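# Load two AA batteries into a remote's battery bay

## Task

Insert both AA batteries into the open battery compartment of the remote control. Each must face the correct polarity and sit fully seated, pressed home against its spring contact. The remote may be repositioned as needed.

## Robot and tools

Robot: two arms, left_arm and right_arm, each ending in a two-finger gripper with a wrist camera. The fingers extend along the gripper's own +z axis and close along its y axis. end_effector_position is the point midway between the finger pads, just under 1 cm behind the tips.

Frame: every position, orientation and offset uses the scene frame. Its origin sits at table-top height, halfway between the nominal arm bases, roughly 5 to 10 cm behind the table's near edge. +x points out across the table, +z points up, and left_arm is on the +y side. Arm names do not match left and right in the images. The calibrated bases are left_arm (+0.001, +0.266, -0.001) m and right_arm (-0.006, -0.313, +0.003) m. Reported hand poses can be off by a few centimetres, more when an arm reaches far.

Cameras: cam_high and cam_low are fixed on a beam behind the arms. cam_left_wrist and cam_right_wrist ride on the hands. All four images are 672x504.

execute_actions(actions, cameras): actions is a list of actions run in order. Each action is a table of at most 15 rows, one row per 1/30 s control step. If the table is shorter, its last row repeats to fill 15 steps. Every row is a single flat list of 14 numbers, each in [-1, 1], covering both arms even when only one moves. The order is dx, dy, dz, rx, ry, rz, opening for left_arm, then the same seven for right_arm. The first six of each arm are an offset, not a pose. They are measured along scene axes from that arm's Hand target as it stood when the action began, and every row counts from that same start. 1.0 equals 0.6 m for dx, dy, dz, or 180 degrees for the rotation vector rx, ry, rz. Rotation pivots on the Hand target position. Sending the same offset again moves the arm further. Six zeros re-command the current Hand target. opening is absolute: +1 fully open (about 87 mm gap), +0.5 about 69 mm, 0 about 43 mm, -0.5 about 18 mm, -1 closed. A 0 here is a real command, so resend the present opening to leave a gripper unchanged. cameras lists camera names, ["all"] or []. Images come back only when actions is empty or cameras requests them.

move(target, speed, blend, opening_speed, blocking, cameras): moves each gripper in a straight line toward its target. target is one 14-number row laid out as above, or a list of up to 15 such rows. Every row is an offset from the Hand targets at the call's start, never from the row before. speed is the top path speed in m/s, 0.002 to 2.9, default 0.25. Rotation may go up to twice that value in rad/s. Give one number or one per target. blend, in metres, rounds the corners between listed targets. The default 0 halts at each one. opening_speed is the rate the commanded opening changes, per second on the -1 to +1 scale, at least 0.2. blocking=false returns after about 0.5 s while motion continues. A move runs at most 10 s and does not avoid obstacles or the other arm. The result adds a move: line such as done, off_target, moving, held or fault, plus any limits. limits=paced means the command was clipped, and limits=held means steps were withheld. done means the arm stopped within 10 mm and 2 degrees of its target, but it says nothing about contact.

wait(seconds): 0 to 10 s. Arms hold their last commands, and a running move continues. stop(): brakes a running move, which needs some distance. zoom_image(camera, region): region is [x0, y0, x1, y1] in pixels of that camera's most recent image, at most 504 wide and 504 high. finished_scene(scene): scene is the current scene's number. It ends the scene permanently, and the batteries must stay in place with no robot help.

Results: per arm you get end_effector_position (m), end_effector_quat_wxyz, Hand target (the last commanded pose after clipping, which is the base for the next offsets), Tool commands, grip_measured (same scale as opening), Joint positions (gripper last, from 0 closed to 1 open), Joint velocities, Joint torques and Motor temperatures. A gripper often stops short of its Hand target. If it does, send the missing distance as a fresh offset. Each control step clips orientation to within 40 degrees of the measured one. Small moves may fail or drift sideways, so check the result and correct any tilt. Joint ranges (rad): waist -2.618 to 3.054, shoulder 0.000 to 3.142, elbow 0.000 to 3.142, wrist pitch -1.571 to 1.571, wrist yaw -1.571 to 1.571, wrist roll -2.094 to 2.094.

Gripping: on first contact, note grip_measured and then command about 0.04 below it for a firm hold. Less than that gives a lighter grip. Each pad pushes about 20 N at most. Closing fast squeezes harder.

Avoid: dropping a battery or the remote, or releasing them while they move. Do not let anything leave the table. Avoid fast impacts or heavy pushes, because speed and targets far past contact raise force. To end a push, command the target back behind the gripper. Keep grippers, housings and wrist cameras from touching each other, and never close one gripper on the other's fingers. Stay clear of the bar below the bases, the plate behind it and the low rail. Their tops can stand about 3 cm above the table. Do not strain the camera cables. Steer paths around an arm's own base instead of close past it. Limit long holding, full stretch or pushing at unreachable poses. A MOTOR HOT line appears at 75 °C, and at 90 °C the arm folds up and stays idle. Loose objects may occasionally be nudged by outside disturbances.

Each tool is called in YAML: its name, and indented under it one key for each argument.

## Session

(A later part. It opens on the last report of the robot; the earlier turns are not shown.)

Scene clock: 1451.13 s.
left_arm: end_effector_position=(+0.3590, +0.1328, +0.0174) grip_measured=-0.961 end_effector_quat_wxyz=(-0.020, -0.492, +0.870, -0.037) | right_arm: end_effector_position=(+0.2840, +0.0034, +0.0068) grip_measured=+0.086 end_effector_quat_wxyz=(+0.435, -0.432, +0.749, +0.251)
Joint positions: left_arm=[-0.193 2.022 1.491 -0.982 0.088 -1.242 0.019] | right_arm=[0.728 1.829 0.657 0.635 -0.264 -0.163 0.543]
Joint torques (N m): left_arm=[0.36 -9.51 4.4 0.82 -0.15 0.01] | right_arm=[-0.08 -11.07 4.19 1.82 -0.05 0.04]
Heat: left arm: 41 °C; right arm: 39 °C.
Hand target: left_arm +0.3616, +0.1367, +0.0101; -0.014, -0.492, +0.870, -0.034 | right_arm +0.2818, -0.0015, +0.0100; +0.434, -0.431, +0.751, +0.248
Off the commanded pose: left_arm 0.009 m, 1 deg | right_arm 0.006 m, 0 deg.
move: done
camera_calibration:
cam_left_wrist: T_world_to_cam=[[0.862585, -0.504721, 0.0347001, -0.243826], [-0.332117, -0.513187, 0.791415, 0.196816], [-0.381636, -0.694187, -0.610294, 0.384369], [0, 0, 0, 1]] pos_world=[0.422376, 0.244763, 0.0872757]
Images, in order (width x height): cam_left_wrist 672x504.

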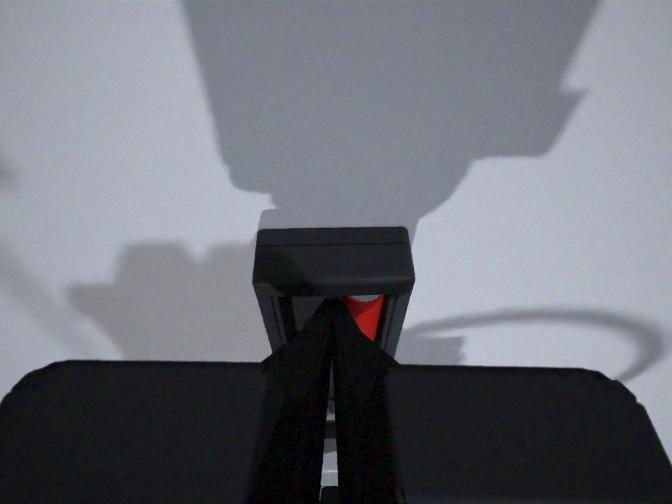

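move:
  target:
    - [0,0,0.06,0,0,0,-0.97,0,0,0,0,0,0,0]
    - [0.0133,-0.007,0.06,0,0,0,-0.97,0,0,0,0,0,0,0]
    - [0.0133,-0.007,0.003,0,0,0,-0.97,0,0,0,0,0,0,0]
  speed: [0.06,0.06,0.05]
  cameras: ["cam_left_wrist"]

zoom_image:
  camera: "cam_left_wrist"
  region: [200, 130, 480, 410]

Scene clock: 1460.67 s.
left_arm: end_effector_position=(+0.3688, +0.1305, +0.0228) grip_measured=-0.961 end_effector_quat_wxyz=(-0.017, -0.491, +0.870, -0.040) | right_arm: end_effector_position=(+0.2840, +0.0034, +0.0068) grip_measured=+0.086 end_effector_quat_wxyz=(+0.435, -0.432, +0.749, +0.251)
Joint positions: left_arm=[-0.193 2.046 1.55 -1.01 0.088 -1.241 0.019] | right_arm=[0.728 1.829 0.657 0.635 -0.264 -0.163 0.543]
Joint torques (N m): left_arm=[-0.28 -9.35 3.84 0.88 -0.16 -0.05] | right_arm=[-0.05 -11.07 4.16 1.83 -0.05 0.04]
Heat: left arm: 41 °C; right arm: 39 °C.
Hand target: left_arm +0.3695, +0.1325, +0.0119; -0.014, -0.492, +0.870, -0.034 | right_arm +0.2818, -0.0015, +0.0100; +0.434, -0.431, +0.751, +0.248
Off the commanded pose: left_arm 0.011 m, 1 deg | right_arm 0.006 m, 0 deg.
move: off_target (left_arm)
camera_calibration:
cam_left_wrist: T_world_to_cam=[[0.862081, -0.505043, 0.0418016, -0.253536], [-0.337824, -0.51124, 0.790258, 0.196608], [-0.377744, -0.695389, -0.611346, 0.38856], [0, 0, 0, 1]] pos_world=[0.431764, 0.242667, 0.0927715]
Images, in order (width x height): cam_left_wrist 672x504.

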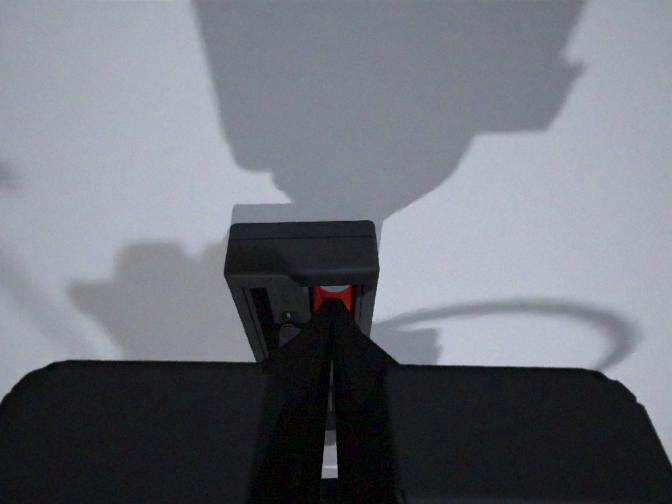

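Scaled by 1.800.

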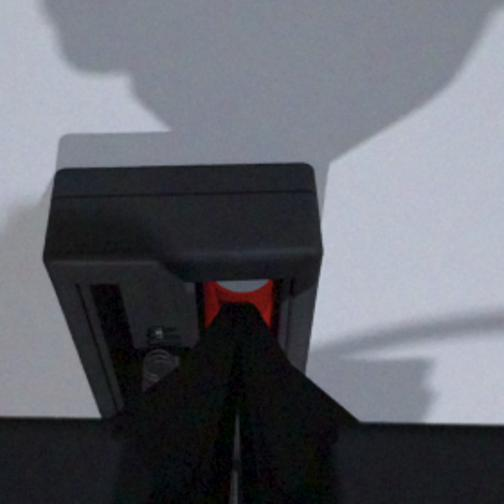

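move:
  target: [0,0,-0.025,0,0,0,-0.97,0,0,0,0,0,0,0]
  speed: 0.04
  cameras: []

Scene clock: 1466.33 s.
left_arm: end_effector_position=(+0.3685, +0.1290, +0.0214) grip_measured=-0.961 end_effector_quat_wxyz=(-0.018, -0.491, +0.870, -0.046) | right_arm: end_effector_position=(+0.2840, +0.0034, +0.0068) grip_measured=+0.086 end_effector_quat_wxyz=(+0.435, -0.432, +0.749, +0.251)
Joint positions: left_arm=[-0.193 2.042 1.536 -0.993 0.098 -1.241 0.019] | right_arm=[0.728 1.829 0.657 0.635 -0.264 -0.163 0.543]
Joint torques (N m): left_arm=[-0.31 -7.38 2.11 1.24 -0.26 -0.06] | right_arm=[-0.09 -11.07 4.18 1.83 -0.04 0.03]
Heat: left arm: 41 °C; right arm: 39 °C.
Hand target: left_arm +0.3696, +0.1325, -0.0031; -0.014, -0.492, +0.870, -0.034 | right_arm +0.2818, -0.0015, +0.0100; +0.434, -0.431, +0.751, +0.248
Off the commanded pose: left_arm 0.025 m, 1 deg | right_arm 0.006 m, 0 deg.
move: off_target (left_arm)
No camera images: "cameras" was empty.

move:
  target:
    - [0,0,0.04,0,0,0,-0.97,0,0,0,0,0,0,0]
    - [0,0,0.205,0,0,0,-0.97,0,0,0,0,0,0,0]
    - [-0.211,0.2542,0.205,0.0206,0.0127,0.2724,-0.1,0,0,0,0,0,0,0]
  speed: [0.06,0.15,0.2]
  blend: [0,0.03,0]
  cameras: ["cam_left_wrist"]

Scene clock: 1556.13 s.
left_arm: end_effector_position=(+0.2502, +0.2820, +0.1198) grip_measured=-0.100 end_effector_quat_wxyz=(+0.002, +0.804, -0.595, +0.009) | right_arm: end_effector_position=(+0.2840, +0.0034, +0.0068) grip_measured=+0.086 end_effector_quat_wxyz=(+0.435, -0.432, +0.749, +0.251)
Joint positions: left_arm=[0.289 1.411 1.183 -1.303 0.038 -1.597 0.45] | right_arm=[0.728 1.829 0.657 0.635 -0.264 -0.163 0.543]
Joint torques (N m): left_arm=[0.65 -6.41 4.36 0.33 -0.22 -0.13] | right_arm=[-0.09 -11.06 4.19 1.83 -0.05 0.03]
Heat: left arm: 40 °C; right arm: 40 °C.
Hand target: left_arm +0.2429, +0.2850, +0.1199; +0.000, +0.809, -0.588, +0.000 | right_arm +0.2818, -0.0015, +0.0100; +0.434, -0.431, +0.751, +0.248
Off the commanded pose: left_arm 0.008 m, 2 deg | right_arm 0.006 m, 0 deg.
move: done
camera_calibration:
cam_left_wrist: T_world_to_cam=[[0.953228, 0.302244, -0.0023435, -0.324028], [0.199361, -0.622885, 0.756485, 0.058375], [0.227183, -0.721569, -0.654007, 0.369521], [0, 0, 0, 1]] pos_world=[0.213286, 0.400932, 0.19675]
Images, in order (width x height): cam_left_wrist 672x504.

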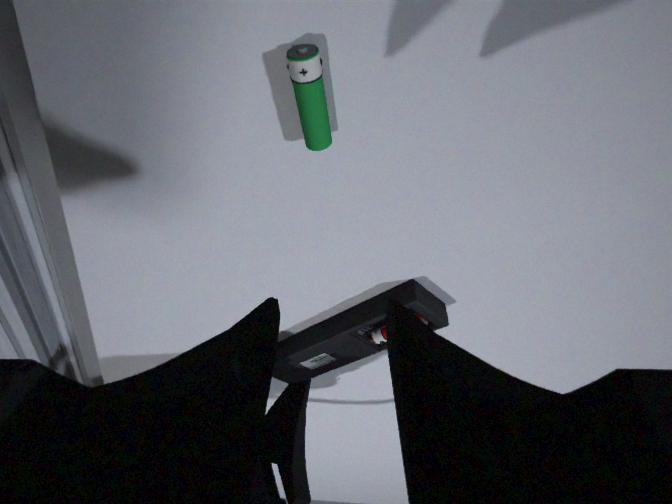

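move:
  target: [-0.0325,0.0303,-0.1,-0.0783,-0.0285,0.0222,-0.1,0,0,0,0,0,0,0]
  speed: 0.15
  cameras: ["cam_left_wrist"]

Scene clock: 1580.07 s.
left_arm: end_effector_position=(+0.2237, +0.3035, +0.0626) grip_measured=-0.100 end_effector_quat_wxyz=(+0.070, +0.822, -0.555, +0.103) | right_arm: end_effector_position=(+0.2840, +0.0034, +0.0068) grip_measured=+0.086 end_effector_quat_wxyz=(+0.435, -0.432, +0.749, +0.251)
Joint positions: left_arm=[0.59 1.413 0.886 -1.069 0.274 -1.376 0.45] | right_arm=[0.728 1.829 0.657 0.635 -0.264 -0.163 0.543]
Joint torques (N m): left_arm=[0.7 -3.96 4.27 0.5 0.28 0.04] | right_arm=[-0.09 -11.07 4.21 1.83 -0.04 0.03]
Heat: left arm: 37 °C; right arm: 40 °C.
Hand target: left_arm +0.2235, +0.3033, +0.0599; +0.073, +0.822, -0.554, +0.108 | right_arm +0.2818, -0.0015, +0.0100; +0.434, -0.431, +0.751, +0.248
Off the commanded pose: left_arm 0.003 m, 1 deg | right_arm 0.006 m, 0 deg.
move: done
camera_calibration:
cam_left_wrist: T_world_to_cam=[[0.924257, 0.381543, -0.0131737, -0.322314], [0.187192, -0.422843, 0.886658, 0.0541682], [0.332728, -0.821966, -0.462238, 0.348522], [0, 0, 0, 1]] pos_world=[0.171798, 0.432355, 0.108825]
Images, in order (width x height): cam_left_wrist 672x504.

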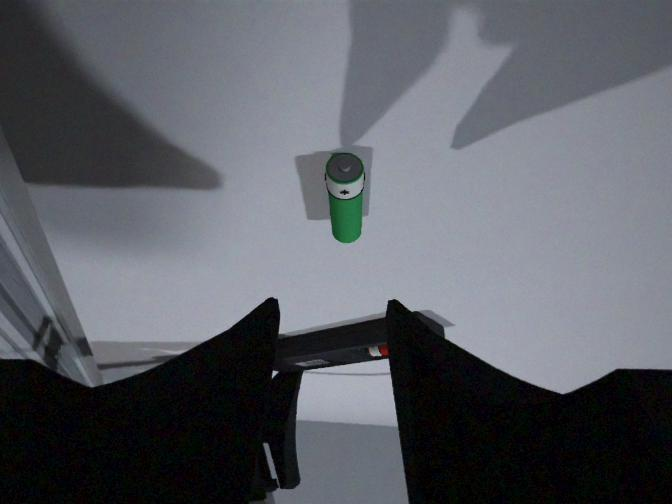

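move:
  target: [0.0135,-0.01,-0.045,0,0,0,-0.1,0,0,0,0,0,0,0]
  speed: 0.1
  cameras: ["cam_left_wrist"]

Scene clock: 1596.87 s.
left_arm: end_effector_position=(+0.2312, +0.3009, +0.0359) grip_measured=-0.100 end_effector_quat_wxyz=(+0.067, +0.822, -0.556, +0.105) | right_arm: end_effector_position=(+0.2840, +0.0034, +0.0068) grip_measured=+0.086 end_effector_quat_wxyz=(+0.435, -0.432, +0.749, +0.251)
Joint positions: left_arm=[0.56 1.467 0.82 -0.935 0.276 -1.405 0.45] | right_arm=[0.728 1.829 0.657 0.635 -0.264 -0.163 0.543]
Joint torques (N m): left_arm=[-0.91 -4.23 4.05 0.54 0.28 -0.14] | right_arm=[-0.09 -11.04 4.19 1.83 -0.05 0.03]
Heat: left arm: 35 °C; right arm: 40 °C.
Hand target: left_arm +0.2317, +0.2972, +0.0329; +0.073, +0.822, -0.554, +0.108 | right_arm +0.2818, -0.0015, +0.0100; +0.434, -0.431, +0.751, +0.248
Off the commanded pose: left_arm 0.005 m, 1 deg | right_arm 0.006 m, 0 deg.
move: done
camera_calibration:
cam_left_wrist: T_world_to_cam=[[0.925081, 0.379709, -0.0068498, -0.328515], [0.180884, -0.424682, 0.887089, 0.0773618], [0.333927, -0.821868, -0.461548, 0.33127], [0, 0, 0, 1]] pos_world=[0.179289, 0.429854, 0.0820198]
Images, in order (width x height): cam_left_wrist 672x504.

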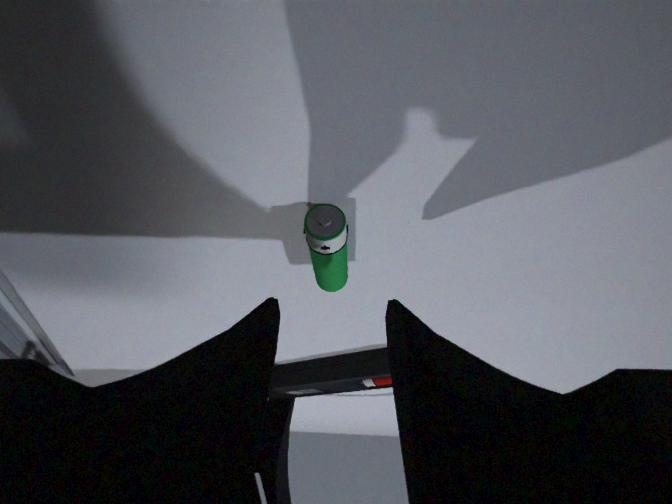

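move:
  target: [0.001,-0.0125,-0.046,0,0,0,-0.1,0,0,0,0,0,0,0]
  speed: 0.06
  cameras: ["cam_left_wrist"]

Scene clock: 1610.23 s.
left_arm: end_effector_position=(+0.2324, +0.2936, +0.0082) grip_measured=-0.100 end_effector_quat_wxyz=(+0.067, +0.822, -0.556, +0.105) | right_arm: end_effector_position=(+0.2840, +0.0034, +0.0068) grip_measured=+0.086 end_effector_quat_wxyz=(+0.435, -0.432, +0.749, +0.251)
Joint positions: left_arm=[0.525 1.511 0.737 -0.798 0.277 -1.441 0.45] | right_arm=[0.728 1.829 0.657 0.635 -0.264 -0.163 0.543]
Joint torques (N m): left_arm=[-0.88 -4.33 3.81 0.55 0.27 -0.13] | right_arm=[-0.12 -11.06 4.19 1.84 -0.05 0.03]
Heat: left arm: 34 °C; right arm: 40 °C.
Hand target: left_arm +0.2322, +0.2897, +0.0053; +0.073, +0.822, -0.554, +0.108 | right_arm +0.2818, -0.0015, +0.0100; +0.434, -0.431, +0.751, +0.248
Off the commanded pose: left_arm 0.005 m, 1 deg | right_arm 0.006 m, 0 deg.
move: done
camera_calibration:
cam_left_wrist: T_world_to_cam=[[0.925015, 0.379878, -0.00630242, -0.327038], [0.180472, -0.424737, 0.887146, 0.0987299], [0.33433, -0.821761, -0.461445, 0.311994], [0, 0, 0, 1]] pos_world=[0.180388, 0.422554, 0.0543193]
Images, in order (width x height): cam_left_wrist 672x504.

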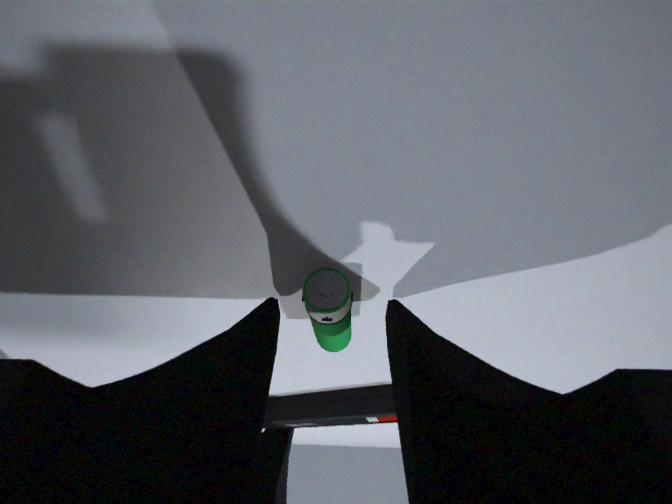

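move:
  target: [0,0,0,0,0,0,-0.66,0,0,0,0,0,0,0]
  speed: 0.05
  opening_speed: 0.4
  cameras: ["cam_left_wrist"]

Scene clock: 1617.80 s.
left_arm: end_effector_position=(+0.2325, +0.2937, +0.0082) grip_measured=-0.579 end_effector_quat_wxyz=(+0.067, +0.822, -0.556, +0.105) | right_arm: end_effector_position=(+0.2840, +0.0034, +0.0068) grip_measured=+0.086 end_effector_quat_wxyz=(+0.435, -0.432, +0.749, +0.251)
Joint positions: left_arm=[0.525 1.511 0.737 -0.797 0.277 -1.442 0.21] | right_arm=[0.728 1.829 0.657 0.635 -0.264 -0.163 0.543]
Joint torques (N m): left_arm=[-0.92 -4.34 3.85 0.55 0.28 -0.13] | right_arm=[-0.09 -11.04 4.21 1.83 -0.05 0.03]
Heat: left arm: 34 °C; right arm: 40 °C.
Hand target: left_arm +0.2322, +0.2897, +0.0053; +0.073, +0.822, -0.554, +0.108 | right_arm +0.2818, -0.0015, +0.0100; +0.434, -0.431, +0.751, +0.248
Off the commanded pose: left_arm 0.005 m, 1 deg | right_arm 0.006 m, 0 deg.
move: done
camera_calibration:
cam_left_wrist: T_world_to_cam=[[0.924852, 0.380286, -0.00568574, -0.327305], [0.180189, -0.424956, 0.887099, 0.0988581], [0.334935, -0.821459, -0.461545, 0.311729], [0, 0, 0, 1]] pos_world=[0.180487, 0.422553, 0.054319]
Images, in order (width x height): cam_left_wrist 672x504.

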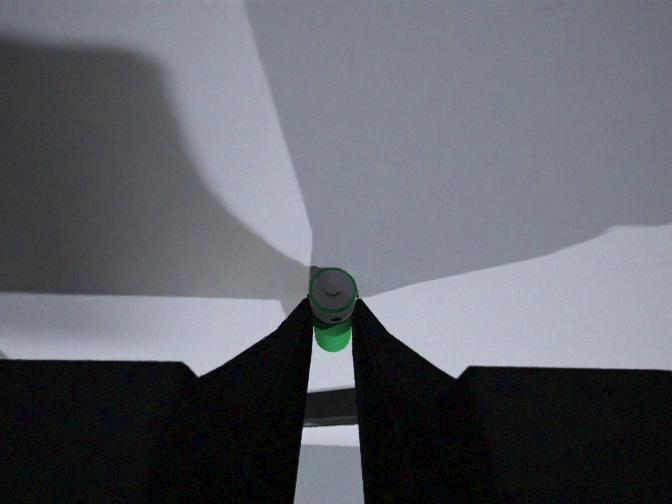

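move:
  target:
    - [0,0,0.15,0,0,0,-0.66,0,0,0,0,0,0,0]
    - [0.188,-0.2695,0.208,0.0858,-0.0046,-0.2764,-0.66,0,0,0,0,0,0,0]
  speed: [0.1,0.2]
  blend: [0.03,0]
  cameras: ["cam_left_wrist","cam_right_wrist"]

Scene clock: 1634.97 s.
left_arm: end_effector_position=(+0.3454, +0.1271, +0.1283) grip_measured=-0.579 end_effector_quat_wxyz=(-0.002, -0.521, +0.854, -0.009) | right_arm: end_effector_position=(+0.2840, +0.0034, +0.0068) grip_measured=+0.086 end_effector_quat_wxyz=(+0.435, -0.432, +0.749, +0.251)
Joint positions: left_arm=[-0.244 1.921 1.803 -1.405 0.019 -1.358 0.21] | right_arm=[0.728 1.829 0.657 0.635 -0.264 -0.163 0.543]
Joint torques (N m): left_arm=[-0.7 -8.72 7.45 0.28 -0.22 0.02] | right_arm=[-0.08 -11.08 4.16 1.83 -0.05 0.03]
Heat: left arm: 34 °C; right arm: 40 °C.
Hand target: left_arm +0.3450, +0.1280, +0.1302; +0.000, -0.515, +0.857, +0.000 | right_arm +0.2818, -0.0015, +0.0100; +0.434, -0.431, +0.751, +0.248
Off the commanded pose: left_arm 0.002 m, 1 deg | right_arm 0.006 m, 0 deg.
move: done
camera_calibration:
cam_left_wrist: T_world_to_cam=[[0.893963, -0.448134, 0.00263017, -0.252718], [-0.295888, -0.585825, 0.754493, 0.103046], [-0.336573, -0.675267, -0.656303, 0.430795], [0, 0, 0, 1]] pos_world=[0.401404, 0.238017, 0.205649]
cam_right_wrist: T_world_to_cam=[[0.870167, -0.492749, -0.00294044, -0.246341], [-0.484783, -0.855, -0.184284, 0.163125], [0.0882918, 0.161784, -0.982869, 0.12814], [0, 0, 0, 1]] pos_world=[0.282124, -0.00264344, 0.155281]
Images, in order (width x height): cam_left_wrist 672x504, cam_right_wrist 672x504.

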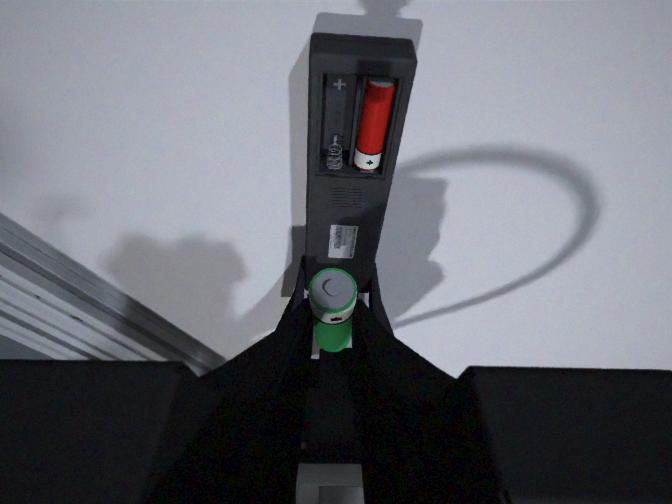

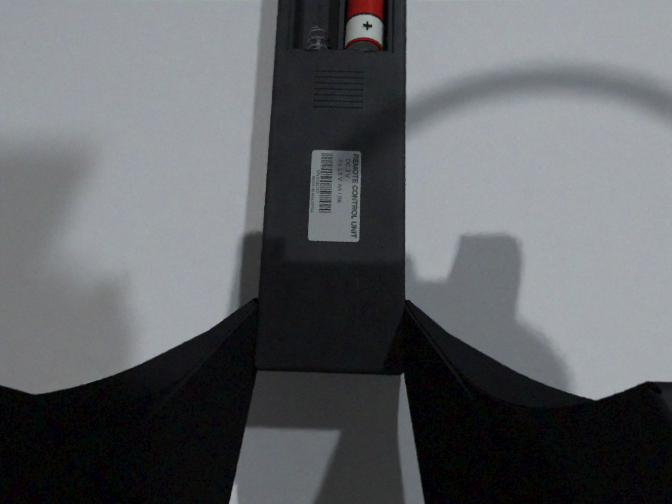

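zoom_image:
  camera: "cam_left_wrist"
  region: [285, 20, 435, 200]

Scaled by 2.800.

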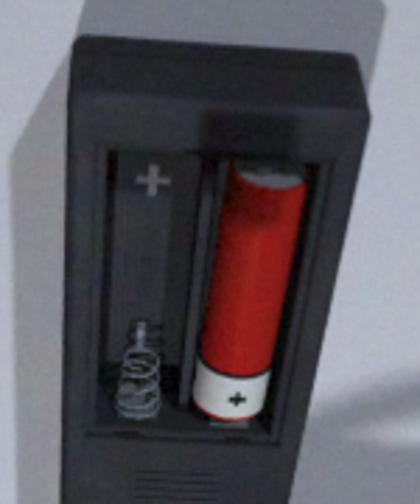

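move:
  target: [0.019,0.0292,-0.125,0.0245,-0.013,-0.0083,-0.66,0,0,0,0,0,0,0]
  speed: 0.12
  cameras: ["cam_left_wrist","cam_right_wrist"]

zoom_image:
  camera: "cam_left_wrist"
  region: [230, 170, 450, 390]

Scene clock: 1675.87 s.
left_arm: end_effector_position=(+0.3559, +0.1402, +0.0599) grip_measured=-0.579 end_effector_quat_wxyz=(+0.033, -0.504, +0.863, +0.015) | right_arm: end_effector_position=(+0.2840, +0.0034, +0.0068) grip_measured=+0.086 end_effector_quat_wxyz=(+0.435, -0.432, +0.749, +0.251)
Joint positions: left_arm=[-0.244 1.948 1.582 -1.141 -0.065 -1.319 0.21] | right_arm=[0.728 1.829 0.657 0.635 -0.264 -0.163 0.543]
Joint torques (N m): left_arm=[0.46 -9.57 4.53 0.66 -0.3 0.03] | right_arm=[-0.1 -11.08 4.19 1.82 -0.04 0.03]
Motor temperatures (°C): left_arm=[23 37 33 23 20 20 20] | right_arm=[23 41 32 29 19 21 25]
Heat: left arm: 37 °C; right arm: 41 °C.
Hand target: left_arm +0.3564, +0.1456, +0.0551; +0.037, -0.503, +0.863, +0.023 | right_arm +0.2818, -0.0015, +0.0100; +0.434, -0.431, +0.751, +0.248
Off the commanded pose: left_arm 0.007 m, 1 deg | right_arm 0.006 m, 0 deg.
move: done
camera_calibration:
cam_left_wrist: T_world_to_cam=[[0.876717, -0.481005, -0.00126252, -0.245053], [-0.34487, -0.630412, 0.695446, 0.192715], [-0.335309, -0.609274, -0.718577, 0.392364], [0, 0, 0, 1]] pos_world=[0.412867, 0.242675, 0.147611]
cam_right_wrist: T_world_to_cam=[[0.870167, -0.492749, -0.00294044, -0.246341], [-0.484783, -0.855, -0.184284, 0.163125], [0.0882918, 0.161784, -0.982869, 0.12814], [0, 0, 0, 1]] pos_world=[0.282124, -0.00264344, 0.155281]
Images, in order (width x height): cam_left_wrist 672x504, cam_right_wrist 672x504.

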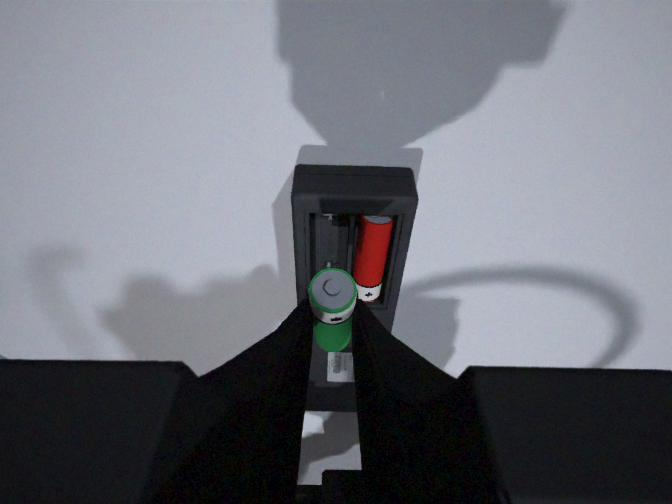

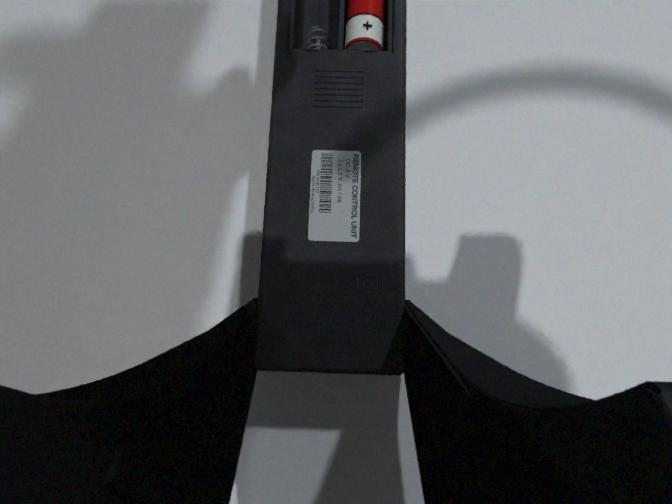

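Scaled by 2.291.

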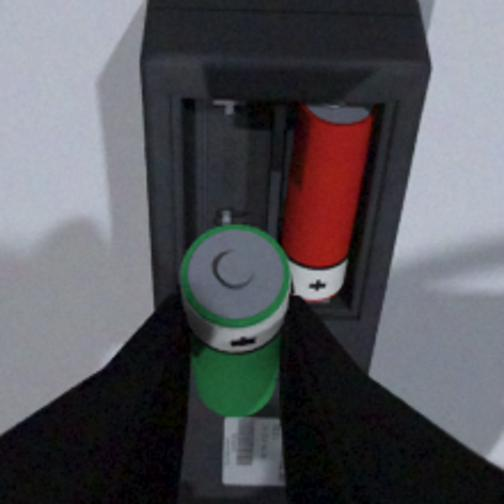

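move:
  target: [0.0035,0.0082,-0.03,0,0,0,-0.66,0,0,0,0,0,0,0]
  speed: 0.06
  cameras: ["cam_left_wrist"]

zoom_image:
  camera: "cam_left_wrist"
  region: [230, 190, 450, 410]

Scene clock: 1693.53 s.
left_arm: end_effector_position=(+0.3584, +0.1444, +0.0434) grip_measured=-0.579 end_effector_quat_wxyz=(+0.035, -0.503, +0.863, +0.014) | right_arm: end_effector_position=(+0.2840, +0.0034, +0.0068) grip_measured=+0.086 end_effector_quat_wxyz=(+0.435, -0.432, +0.749, +0.251)
Joint positions: left_arm=[-0.232 1.962 1.534 -1.075 -0.066 -1.305 0.21] | right_arm=[0.728 1.829 0.657 0.635 -0.264 -0.163 0.543]
Joint torques (N m): left_arm=[0.68 -9.26 4.49 0.67 -0.28 0.04] | right_arm=[-0.08 -11.07 4.16 1.83 -0.05 0.03]
Heat: left arm: 40 °C; right arm: 41 °C.
Hand target: left_arm +0.3585, +0.1505, +0.0371; +0.037, -0.503, +0.863, +0.023 | right_arm +0.2818, -0.0015, +0.0100; +0.434, -0.431, +0.751, +0.248
Off the commanded pose: left_arm 0.009 m, 1 deg | right_arm 0.006 m, 0 deg.
move: done
camera_calibration:
cam_left_wrist: T_world_to_cam=[[0.875637, -0.482962, 0.00275654, -0.244756], [-0.349483, -0.629673, 0.693811, 0.209312], [-0.333348, -0.60849, -0.720152, 0.383055], [0, 0, 0, 1]] pos_world=[0.41516, 0.246675, 0.13131]
Images, in order (width x height): cam_left_wrist 672x504.

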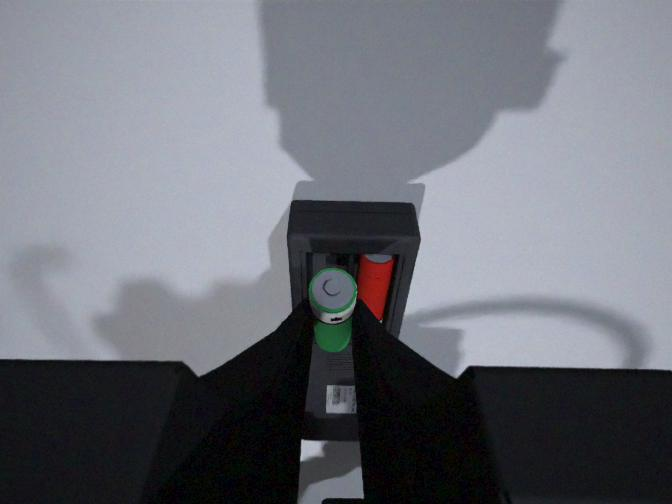

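Scaled by 2.291.

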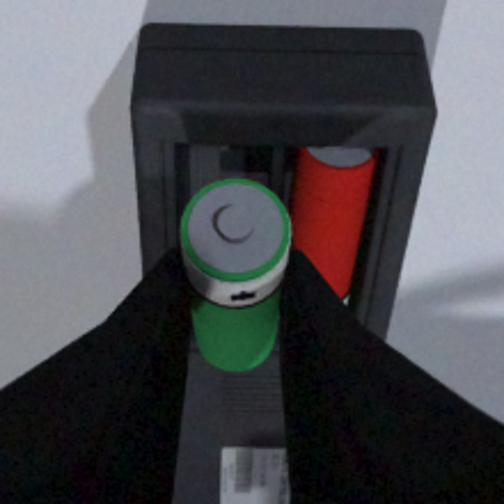

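move:
  target: [0,0,-0.0227,0,0,0,-0.66,0,0,0,0,0,0,0]
  speed: 0.05
  cameras: ["cam_left_wrist","cam_right_wrist"]

zoom_image:
  camera: "cam_left_wrist"
  region: [230, 190, 450, 410]

zoom_image:
  camera: "cam_right_wrist"
  region: [250, 0, 430, 100]

Scene clock: 1702.27 s.
left_arm: end_effector_position=(+0.3587, +0.1444, +0.0301) grip_measured=-0.579 end_effector_quat_wxyz=(+0.036, -0.503, +0.863, +0.013) | right_arm: end_effector_position=(+0.2840, +0.0034, +0.0068) grip_measured=+0.086 end_effector_quat_wxyz=(+0.435, -0.432, +0.749, +0.251)
Joint positions: left_arm=[-0.232 1.975 1.499 -1.025 -0.066 -1.305 0.21] | right_arm=[0.728 1.829 0.657 0.635 -0.264 -0.163 0.543]
Joint torques (N m): left_arm=[0.64 -9.29 4.46 0.68 -0.29 0.02] | right_arm=[-0.08 -11.07 4.21 1.83 -0.04 0.03]
Heat: left arm: 39 °C; right arm: 41 °C.
Hand target: left_arm +0.3584, +0.1505, +0.0235; +0.037, -0.503, +0.863, +0.023 | right_arm +0.2818, -0.0015, +0.0100; +0.434, -0.431, +0.751, +0.248
Off the commanded pose: left_arm 0.009 m, 1 deg | right_arm 0.006 m, 0 deg.
move: done
camera_calibration:
cam_left_wrist: T_world_to_cam=[[0.875633, -0.482964, 0.003444, -0.24506], [-0.349964, -0.629551, 0.693679, 0.21876], [-0.332854, -0.608614, -0.720276, 0.373489], [0, 0, 0, 1]] pos_world=[0.415458, 0.246676, 0.118109]
cam_right_wrist: T_world_to_cam=[[0.870167, -0.492749, -0.00294044, -0.246341], [-0.484783, -0.855, -0.184284, 0.163125], [0.0882918, 0.161784, -0.982869, 0.12814], [0, 0, 0, 1]] pos_world=[0.282124, -0.00264344, 0.155281]
Images, in order (width x height): cam_left_wrist 672x504, cam_right_wrist 672x504.

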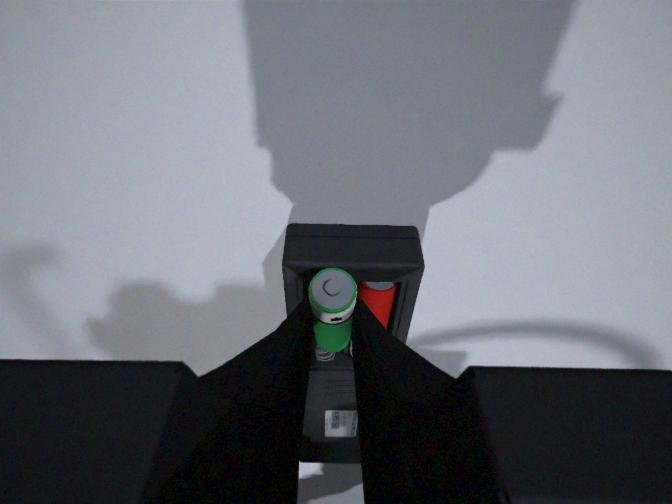

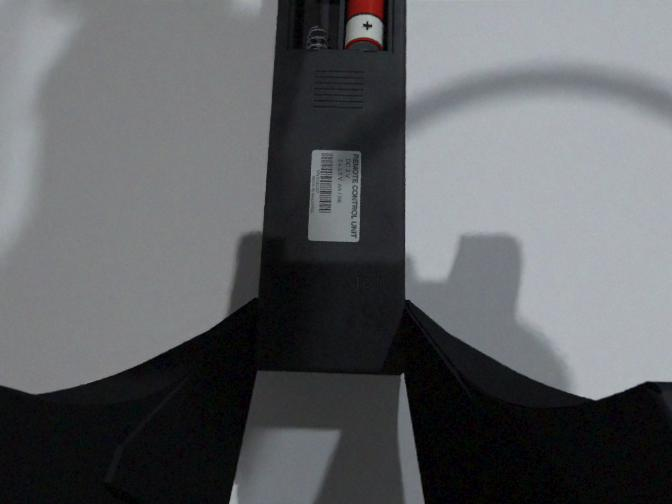

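Scaled by 2.291.

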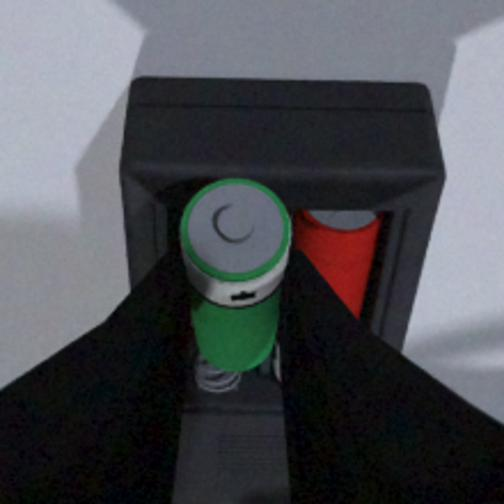

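Scaled by 2.800.

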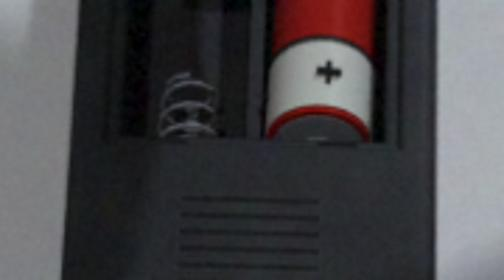

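move:
  target: [-0.0121,-0.0219,0,0,0,0,-0.66,0,0,0,0,0,0,0]
  speed: 0.05
  cameras: ["cam_left_wrist"]

zoom_image:
  camera: "cam_left_wrist"
  region: [230, 190, 450, 410]

Scene clock: 1715.83 s.
left_arm: end_effector_position=(+0.3519, +0.1366, +0.0260) grip_measured=-0.579 end_effector_quat_wxyz=(+0.031, -0.501, +0.865, +0.018) | right_arm: end_effector_position=(+0.2840, +0.0034, +0.0068) grip_measured=+0.086 end_effector_quat_wxyz=(+0.435, -0.432, +0.749, +0.251)
Joint positions: left_arm=[-0.257 1.975 1.481 -1.022 -0.067 -1.326 0.21] | right_arm=[0.728 1.829 0.657 0.635 -0.264 -0.163 0.543]
Joint torques (N m): left_arm=[-0.73 -10.33 4.34 0.64 -0.29 -0.15] | right_arm=[-0.09 -11.06 4.18 1.83 -0.04 0.03]
Heat: left arm: 40 °C; right arm: 41 °C.
Hand target: left_arm +0.3512, +0.1374, +0.0235; +0.037, -0.503, +0.863, +0.023 | right_arm +0.2818, -0.0015, +0.0100; +0.434, -0.431, +0.751, +0.248
Off the commanded pose: left_arm 0.003 m, 1 deg | right_arm 0.006 m, 0 deg.
move: done
camera_calibration:
cam_left_wrist: T_world_to_cam=[[0.873782, -0.486245, -0.00846057, -0.24141], [-0.344016, -0.630307, 0.695964, 0.212383], [-0.343742, -0.60521, -0.718027, 0.366796], [0, 0, 0, 1]] pos_world=[0.410086, 0.238471, 0.113516]
Images, in order (width x height): cam_left_wrist 672x504.

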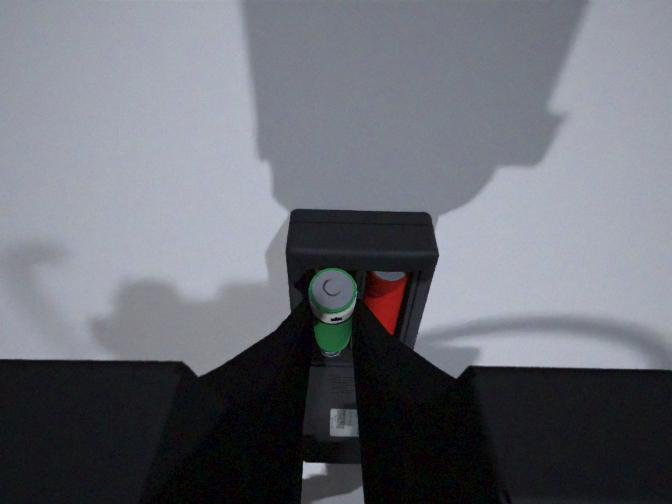

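Scaled by 2.291.

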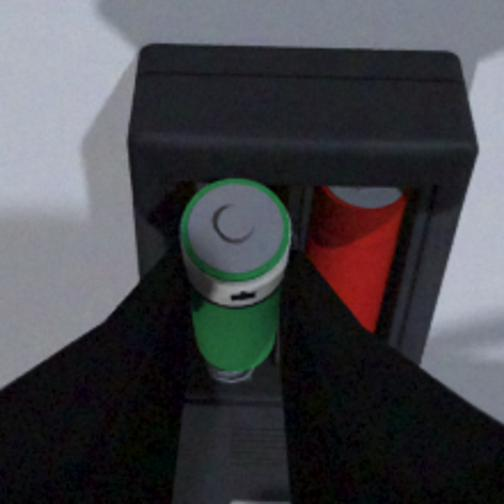

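move:
  target: [0.002,-0.0085,-0.012,-0.0243,0.0135,0,-0.66,0,0,0,0,0,0,0]
  speed: 0.05
  cameras: ["cam_left_wrist"]

zoom_image:
  camera: "cam_left_wrist"
  region: [230, 190, 450, 410]

Scene clock: 1736.40 s.
left_arm: end_effector_position=(+0.3500, +0.1323, +0.0233) grip_measured=-0.579 end_effector_quat_wxyz=(+0.007, -0.503, +0.864, +0.002) | right_arm: end_effector_position=(+0.2840, +0.0034, +0.0068) grip_measured=+0.086 end_effector_quat_wxyz=(+0.435, -0.432, +0.749, +0.251)
Joint positions: left_arm=[-0.243 1.988 1.481 -1.02 -0.01 -1.315 0.21] | right_arm=[0.728 1.829 0.657 0.635 -0.264 -0.163 0.543]
Joint torques (N m): left_arm=[0.64 -8.03 5.7 0.65 0.11 0.02] | right_arm=[-0.1 -11.03 4.15 1.83 -0.05 0.03]
Motor temperatures (°C): left_arm=[23 42 30 23 20 20 20] | right_arm=[23 41 31 29 19 21 25]
Heat: left arm: 42 °C; right arm: 41 °C.
Hand target: left_arm +0.3524, +0.1323, +0.0164; +0.000, -0.504, +0.864, +0.000 | right_arm +0.2818, -0.0015, +0.0100; +0.434, -0.431, +0.751, +0.248
Off the commanded pose: left_arm 0.007 m, 1 deg | right_arm 0.006 m, 0 deg.
move: done
camera_calibration:
cam_left_wrist: T_world_to_cam=[[0.874738, -0.484554, -0.00640862, -0.242493], [-0.324055, -0.594728, 0.735722, 0.19822], [-0.360309, -0.641487, -0.677253, 0.371302], [0, 0, 0, 1]] pos_world=[0.410135, 0.238572, 0.104077]
Images, in order (width x height): cam_left_wrist 672x504.

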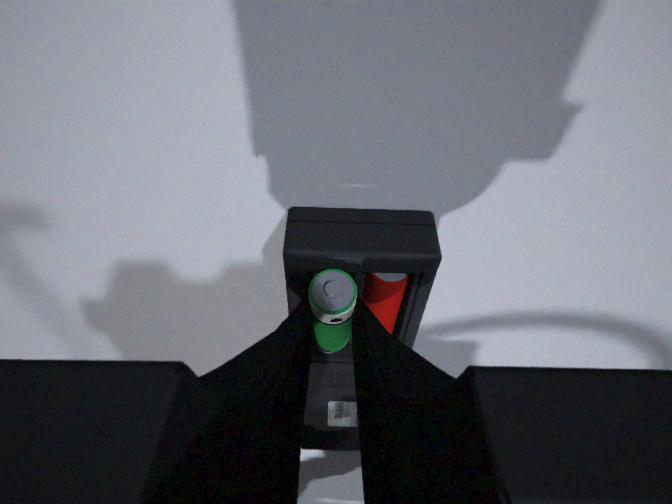

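Scaled by 2.291.

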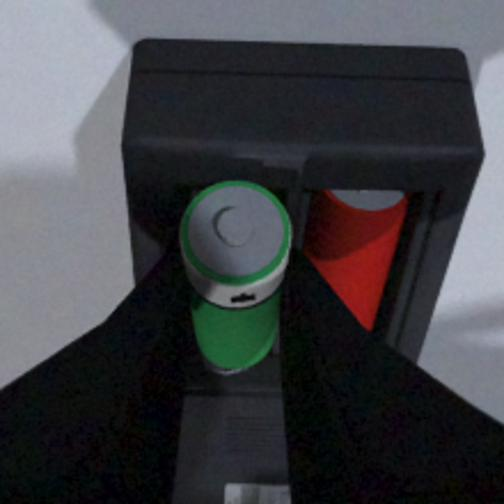

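move:
  target: [-0.0081,-0.0146,0,0,0,0,-0.66,0.0097,0.0175,0,0,0,0,0]
  speed: 0.05
  cameras: ["cam_left_wrist"]

zoom_image:
  camera: "cam_left_wrist"
  region: [230, 190, 450, 410]

Scene clock: 1759.20 s.
left_arm: end_effector_position=(+0.3497, +0.1309, +0.0233) grip_measured=-0.579 end_effector_quat_wxyz=(+0.007, -0.503, +0.864, +0.002) | right_arm: end_effector_position=(+0.2846, +0.0036, +0.0068) grip_measured=+0.086 end_effector_quat_wxyz=(+0.432, -0.432, +0.751, +0.250)
Joint positions: left_arm=[-0.247 1.988 1.481 -1.02 -0.01 -1.32 0.21] | right_arm=[0.728 1.829 0.665 0.62 -0.263 -0.163 0.543]
Joint torques (N m): left_arm=[-1.57 -8.81 4.62 0.68 0.1 -0.2] | right_arm=[1.1 -8.01 7.64 1.85 0.05 0.11]
Heat: left arm: 40 °C; right arm: 41 °C.
Hand target: left_arm +0.3475, +0.1235, +0.0164; +0.000, -0.504, +0.864, +0.000 | right_arm +0.2876, +0.0090, +0.0100; +0.434, -0.431, +0.751, +0.248
Off the commanded pose: left_arm 0.010 m, 1 deg | right_arm 0.007 m, 0 deg.
move: done
camera_calibration:
cam_left_wrist: T_world_to_cam=[[0.875262, -0.483607, -0.00633803, -0.243219], [-0.323407, -0.594966, 0.735815, 0.197098], [-0.359616, -0.641981, -0.677153, 0.370147], [0, 0, 0, 1]] pos_world=[0.409734, 0.237272, 0.104076]
Images, in order (width x height): cam_left_wrist 672x504.

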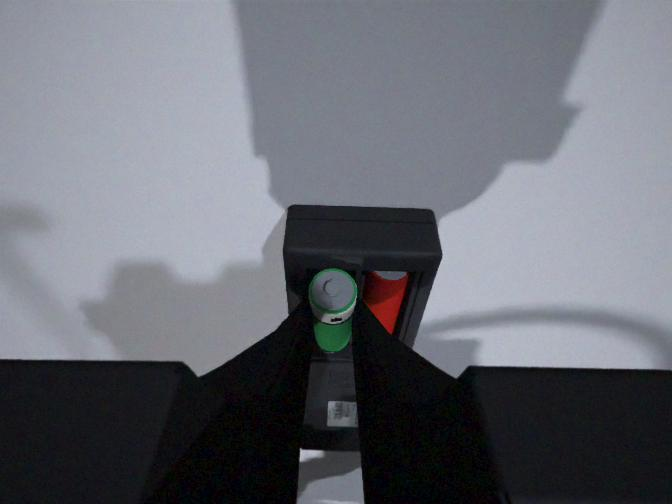

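Scaled by 2.291.

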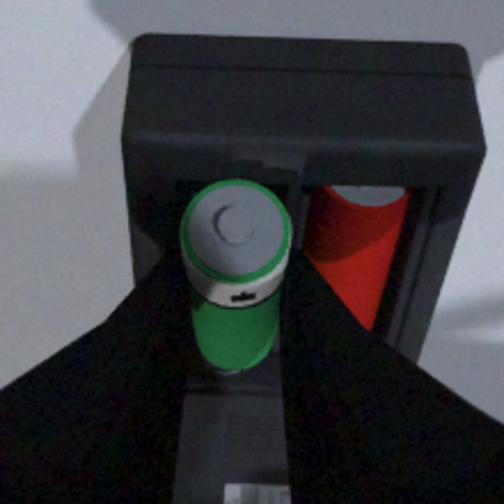

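move:
  target: [-0.0065,-0.0117,0,0,0,0,-0.66,0.0097,0.0175,0,0,0,0,0]
  speed: 0.05
  cameras: ["cam_left_wrist"]

zoom_image:
  camera: "cam_left_wrist"
  region: [230, 190, 450, 410]

Scene clock: 1763.53 s.
left_arm: end_effector_position=(+0.3518, +0.1323, +0.0227) grip_measured=-0.579 end_effector_quat_wxyz=(+0.016, -0.508, +0.861, +0.007) | right_arm: end_effector_position=(+0.2875, +0.0064, +0.0069) grip_measured=+0.086 end_effector_quat_wxyz=(+0.425, -0.433, +0.756, +0.244)
Joint positions: left_arm=[-0.25 1.987 1.481 -1.016 -0.029 -1.336 0.21] | right_arm=[0.733 1.834 0.699 0.572 -0.25 -0.163 0.543]
Joint torques (N m): left_arm=[-3.25 -9.36 3.79 0.67 0.3 -0.23] | right_arm=[1.72 -5.75 8.85 2.22 0.02 0.16]
Heat: left arm: 40 °C; right arm: 40 °C.
Hand target: left_arm +0.3437, +0.1166, +0.0163; +0.000, -0.504, +0.864, +0.000 | right_arm +0.2934, +0.0195, +0.0100; +0.434, -0.431, +0.751, +0.248
Off the commanded pose: left_arm 0.019 m, 2 deg | right_arm 0.015 m, 1 deg.
move: off_target (left_arm, right_arm)
camera_calibration:
cam_left_wrist: T_world_to_cam=[[0.881222, -0.472665, -0.00586379, -0.24782], [-0.32302, -0.611192, 0.722566, 0.201355], [-0.345116, -0.634847, -0.691277, 0.365607], [0, 0, 0, 1]] pos_world=[0.409603, 0.238035, 0.10579]
Images, in order (width x height): cam_left_wrist 672x504.

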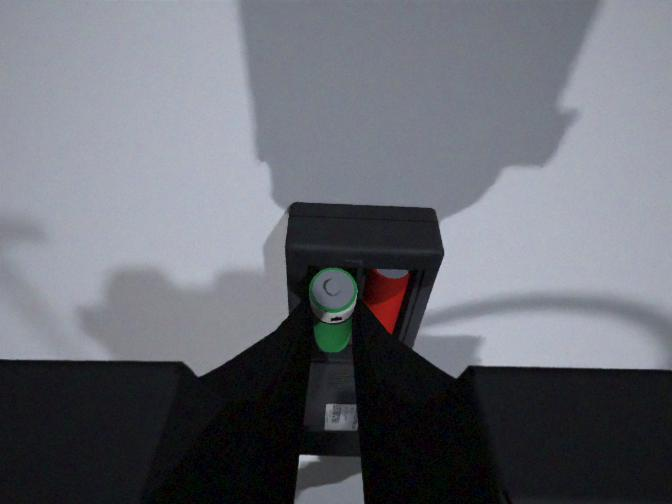

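Scaled by 2.291.

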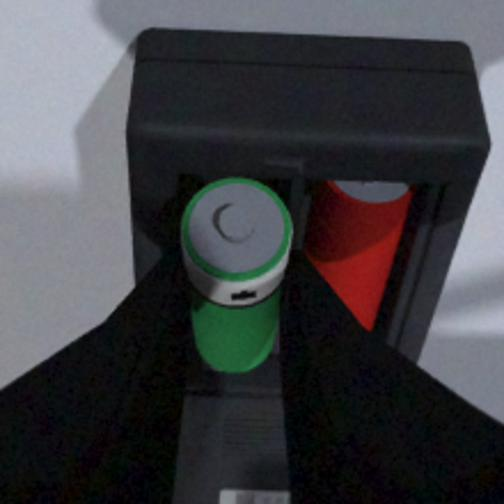

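move:
  target: [0,0,-0.02,-0.0194,0.0108,0,-0.66,0,0,0,0,0,0,0]
  speed: 0.05
  cameras: ["cam_left_wrist"]

zoom_image:
  camera: "cam_left_wrist"
  region: [230, 190, 450, 410]

Scene clock: 1772.47 s.
left_arm: end_effector_position=(+0.3521, +0.1321, +0.0229) grip_measured=-0.579 end_effector_quat_wxyz=(+0.009, -0.506, +0.862, -0.002) | right_arm: end_effector_position=(+0.2876, +0.0064, +0.0069) grip_measured=+0.086 end_effector_quat_wxyz=(+0.425, -0.433, +0.756, +0.244)
Joint positions: left_arm=[-0.24 1.987 1.479 -1.01 -0.006 -1.32 0.21] | right_arm=[0.733 1.834 0.699 0.572 -0.25 -0.163 0.543]
Joint torques (N m): left_arm=[-1.2 -6.49 2.96 0.89 0.84 -0.09] | right_arm=[1.7 -5.71 8.84 2.22 0.01 0.16]
Heat: left arm: 41 °C; right arm: 38 °C.
Hand target: left_arm +0.3436, +0.1165, +0.0044; -0.030, -0.503, +0.863, -0.018 | right_arm +0.2934, +0.0195, +0.0100; +0.434, -0.431, +0.751, +0.248
Off the commanded pose: left_arm 0.026 m, 5 deg | right_arm 0.015 m, 1 deg.
move: off_target (left_arm, right_arm)
camera_calibration:
cam_left_wrist: T_world_to_cam=[[0.878723, -0.477326, 0.0024293, -0.24698], [-0.324109, -0.59291, 0.737165, 0.19888], [-0.350428, -0.648551, -0.675709, 0.369059], [0, 0, 0, 1]] pos_world=[0.410814, 0.239382, 0.103369]
Images, in order (width x height): cam_left_wrist 672x504.

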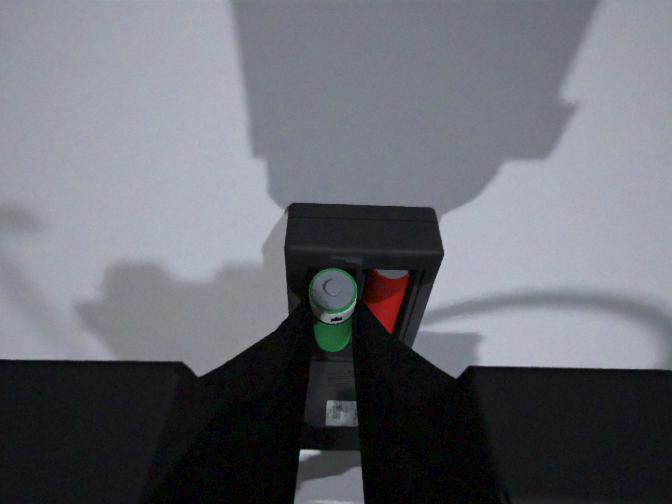

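Scaled by 2.291.

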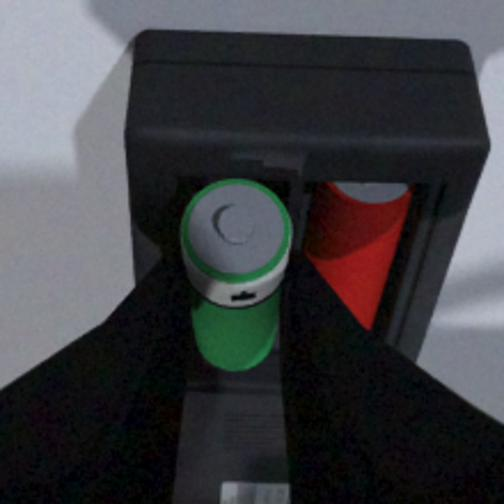

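move:
  target: [0.0087,-0.005,0.022,0.0,0.0,0,-0.66,0,0,0,0,0,0,0]
  speed: 0.05
  cameras: ["cam_left_wrist"]

zoom_image:
  camera: "cam_left_wrist"
  region: [230, 190, 450, 410]

Scene clock: 1792.40 s.
left_arm: end_effector_position=(+0.3538, +0.1315, +0.0231) grip_measured=-0.579 end_effector_quat_wxyz=(+0.005, -0.506, +0.862, +0.001) | right_arm: end_effector_position=(+0.2887, +0.0067, +0.0069) grip_measured=+0.086 end_effector_quat_wxyz=(+0.426, -0.432, +0.757, +0.243)
Joint positions: left_arm=[-0.24 2.002 1.502 -1.028 -0.005 -1.32 0.21] | right_arm=[0.734 1.836 0.702 0.572 -0.245 -0.163 0.543]
Joint torques (N m): left_arm=[-1.59 -7.62 6.13 0.51 0.83 -0.12] | right_arm=[1.65 -5.94 8.61 2.22 -0.02 0.15]
Motor temperatures (°C): left_arm=[23 39 29 23 20 20 21] | right_arm=[23 36 34 29 19 21 25]
Heat: left arm: 39 °C; right arm: 36 °C.
Hand target: left_arm +0.3489, +0.1135, +0.0176; -0.030, -0.503, +0.863, -0.018 | right_arm +0.2935, +0.0195, +0.0100; +0.434, -0.431, +0.751, +0.248
Off the commanded pose: left_arm 0.020 m, 5 deg | right_arm 0.014 m, 1 deg.
move: off_target (left_arm, right_arm)
camera_calibration:
cam_left_wrist: T_world_to_cam=[[0.878521, -0.47765, -0.00707893, -0.248299], [-0.317072, -0.594132, 0.739237, 0.196488], [-0.357303, -0.647191, -0.673408, 0.371665], [0, 0, 0, 1]] pos_world=[0.413234, 0.238678, 0.103273]
Images, in order (width x height): cam_left_wrist 672x504.

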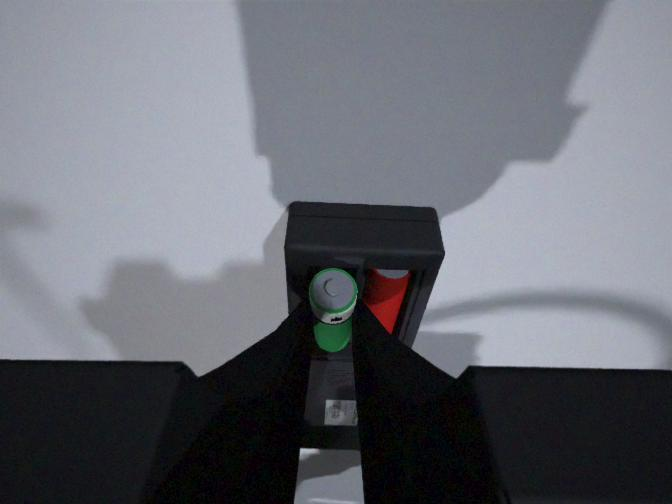

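Scaled by 2.291.

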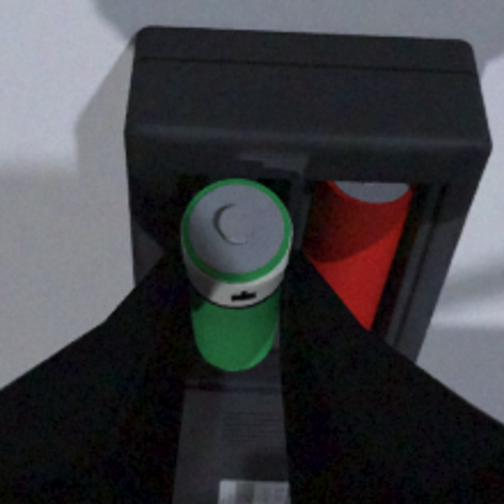

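zoom_image:
  camera: "cam_left_wrist"
  region: [275, 245, 385, 355]

Scaled by 4.582.

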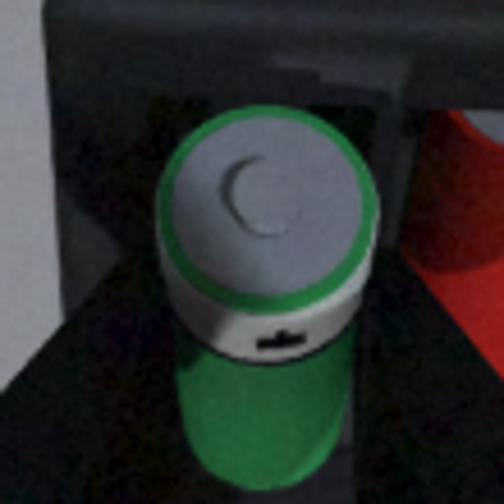

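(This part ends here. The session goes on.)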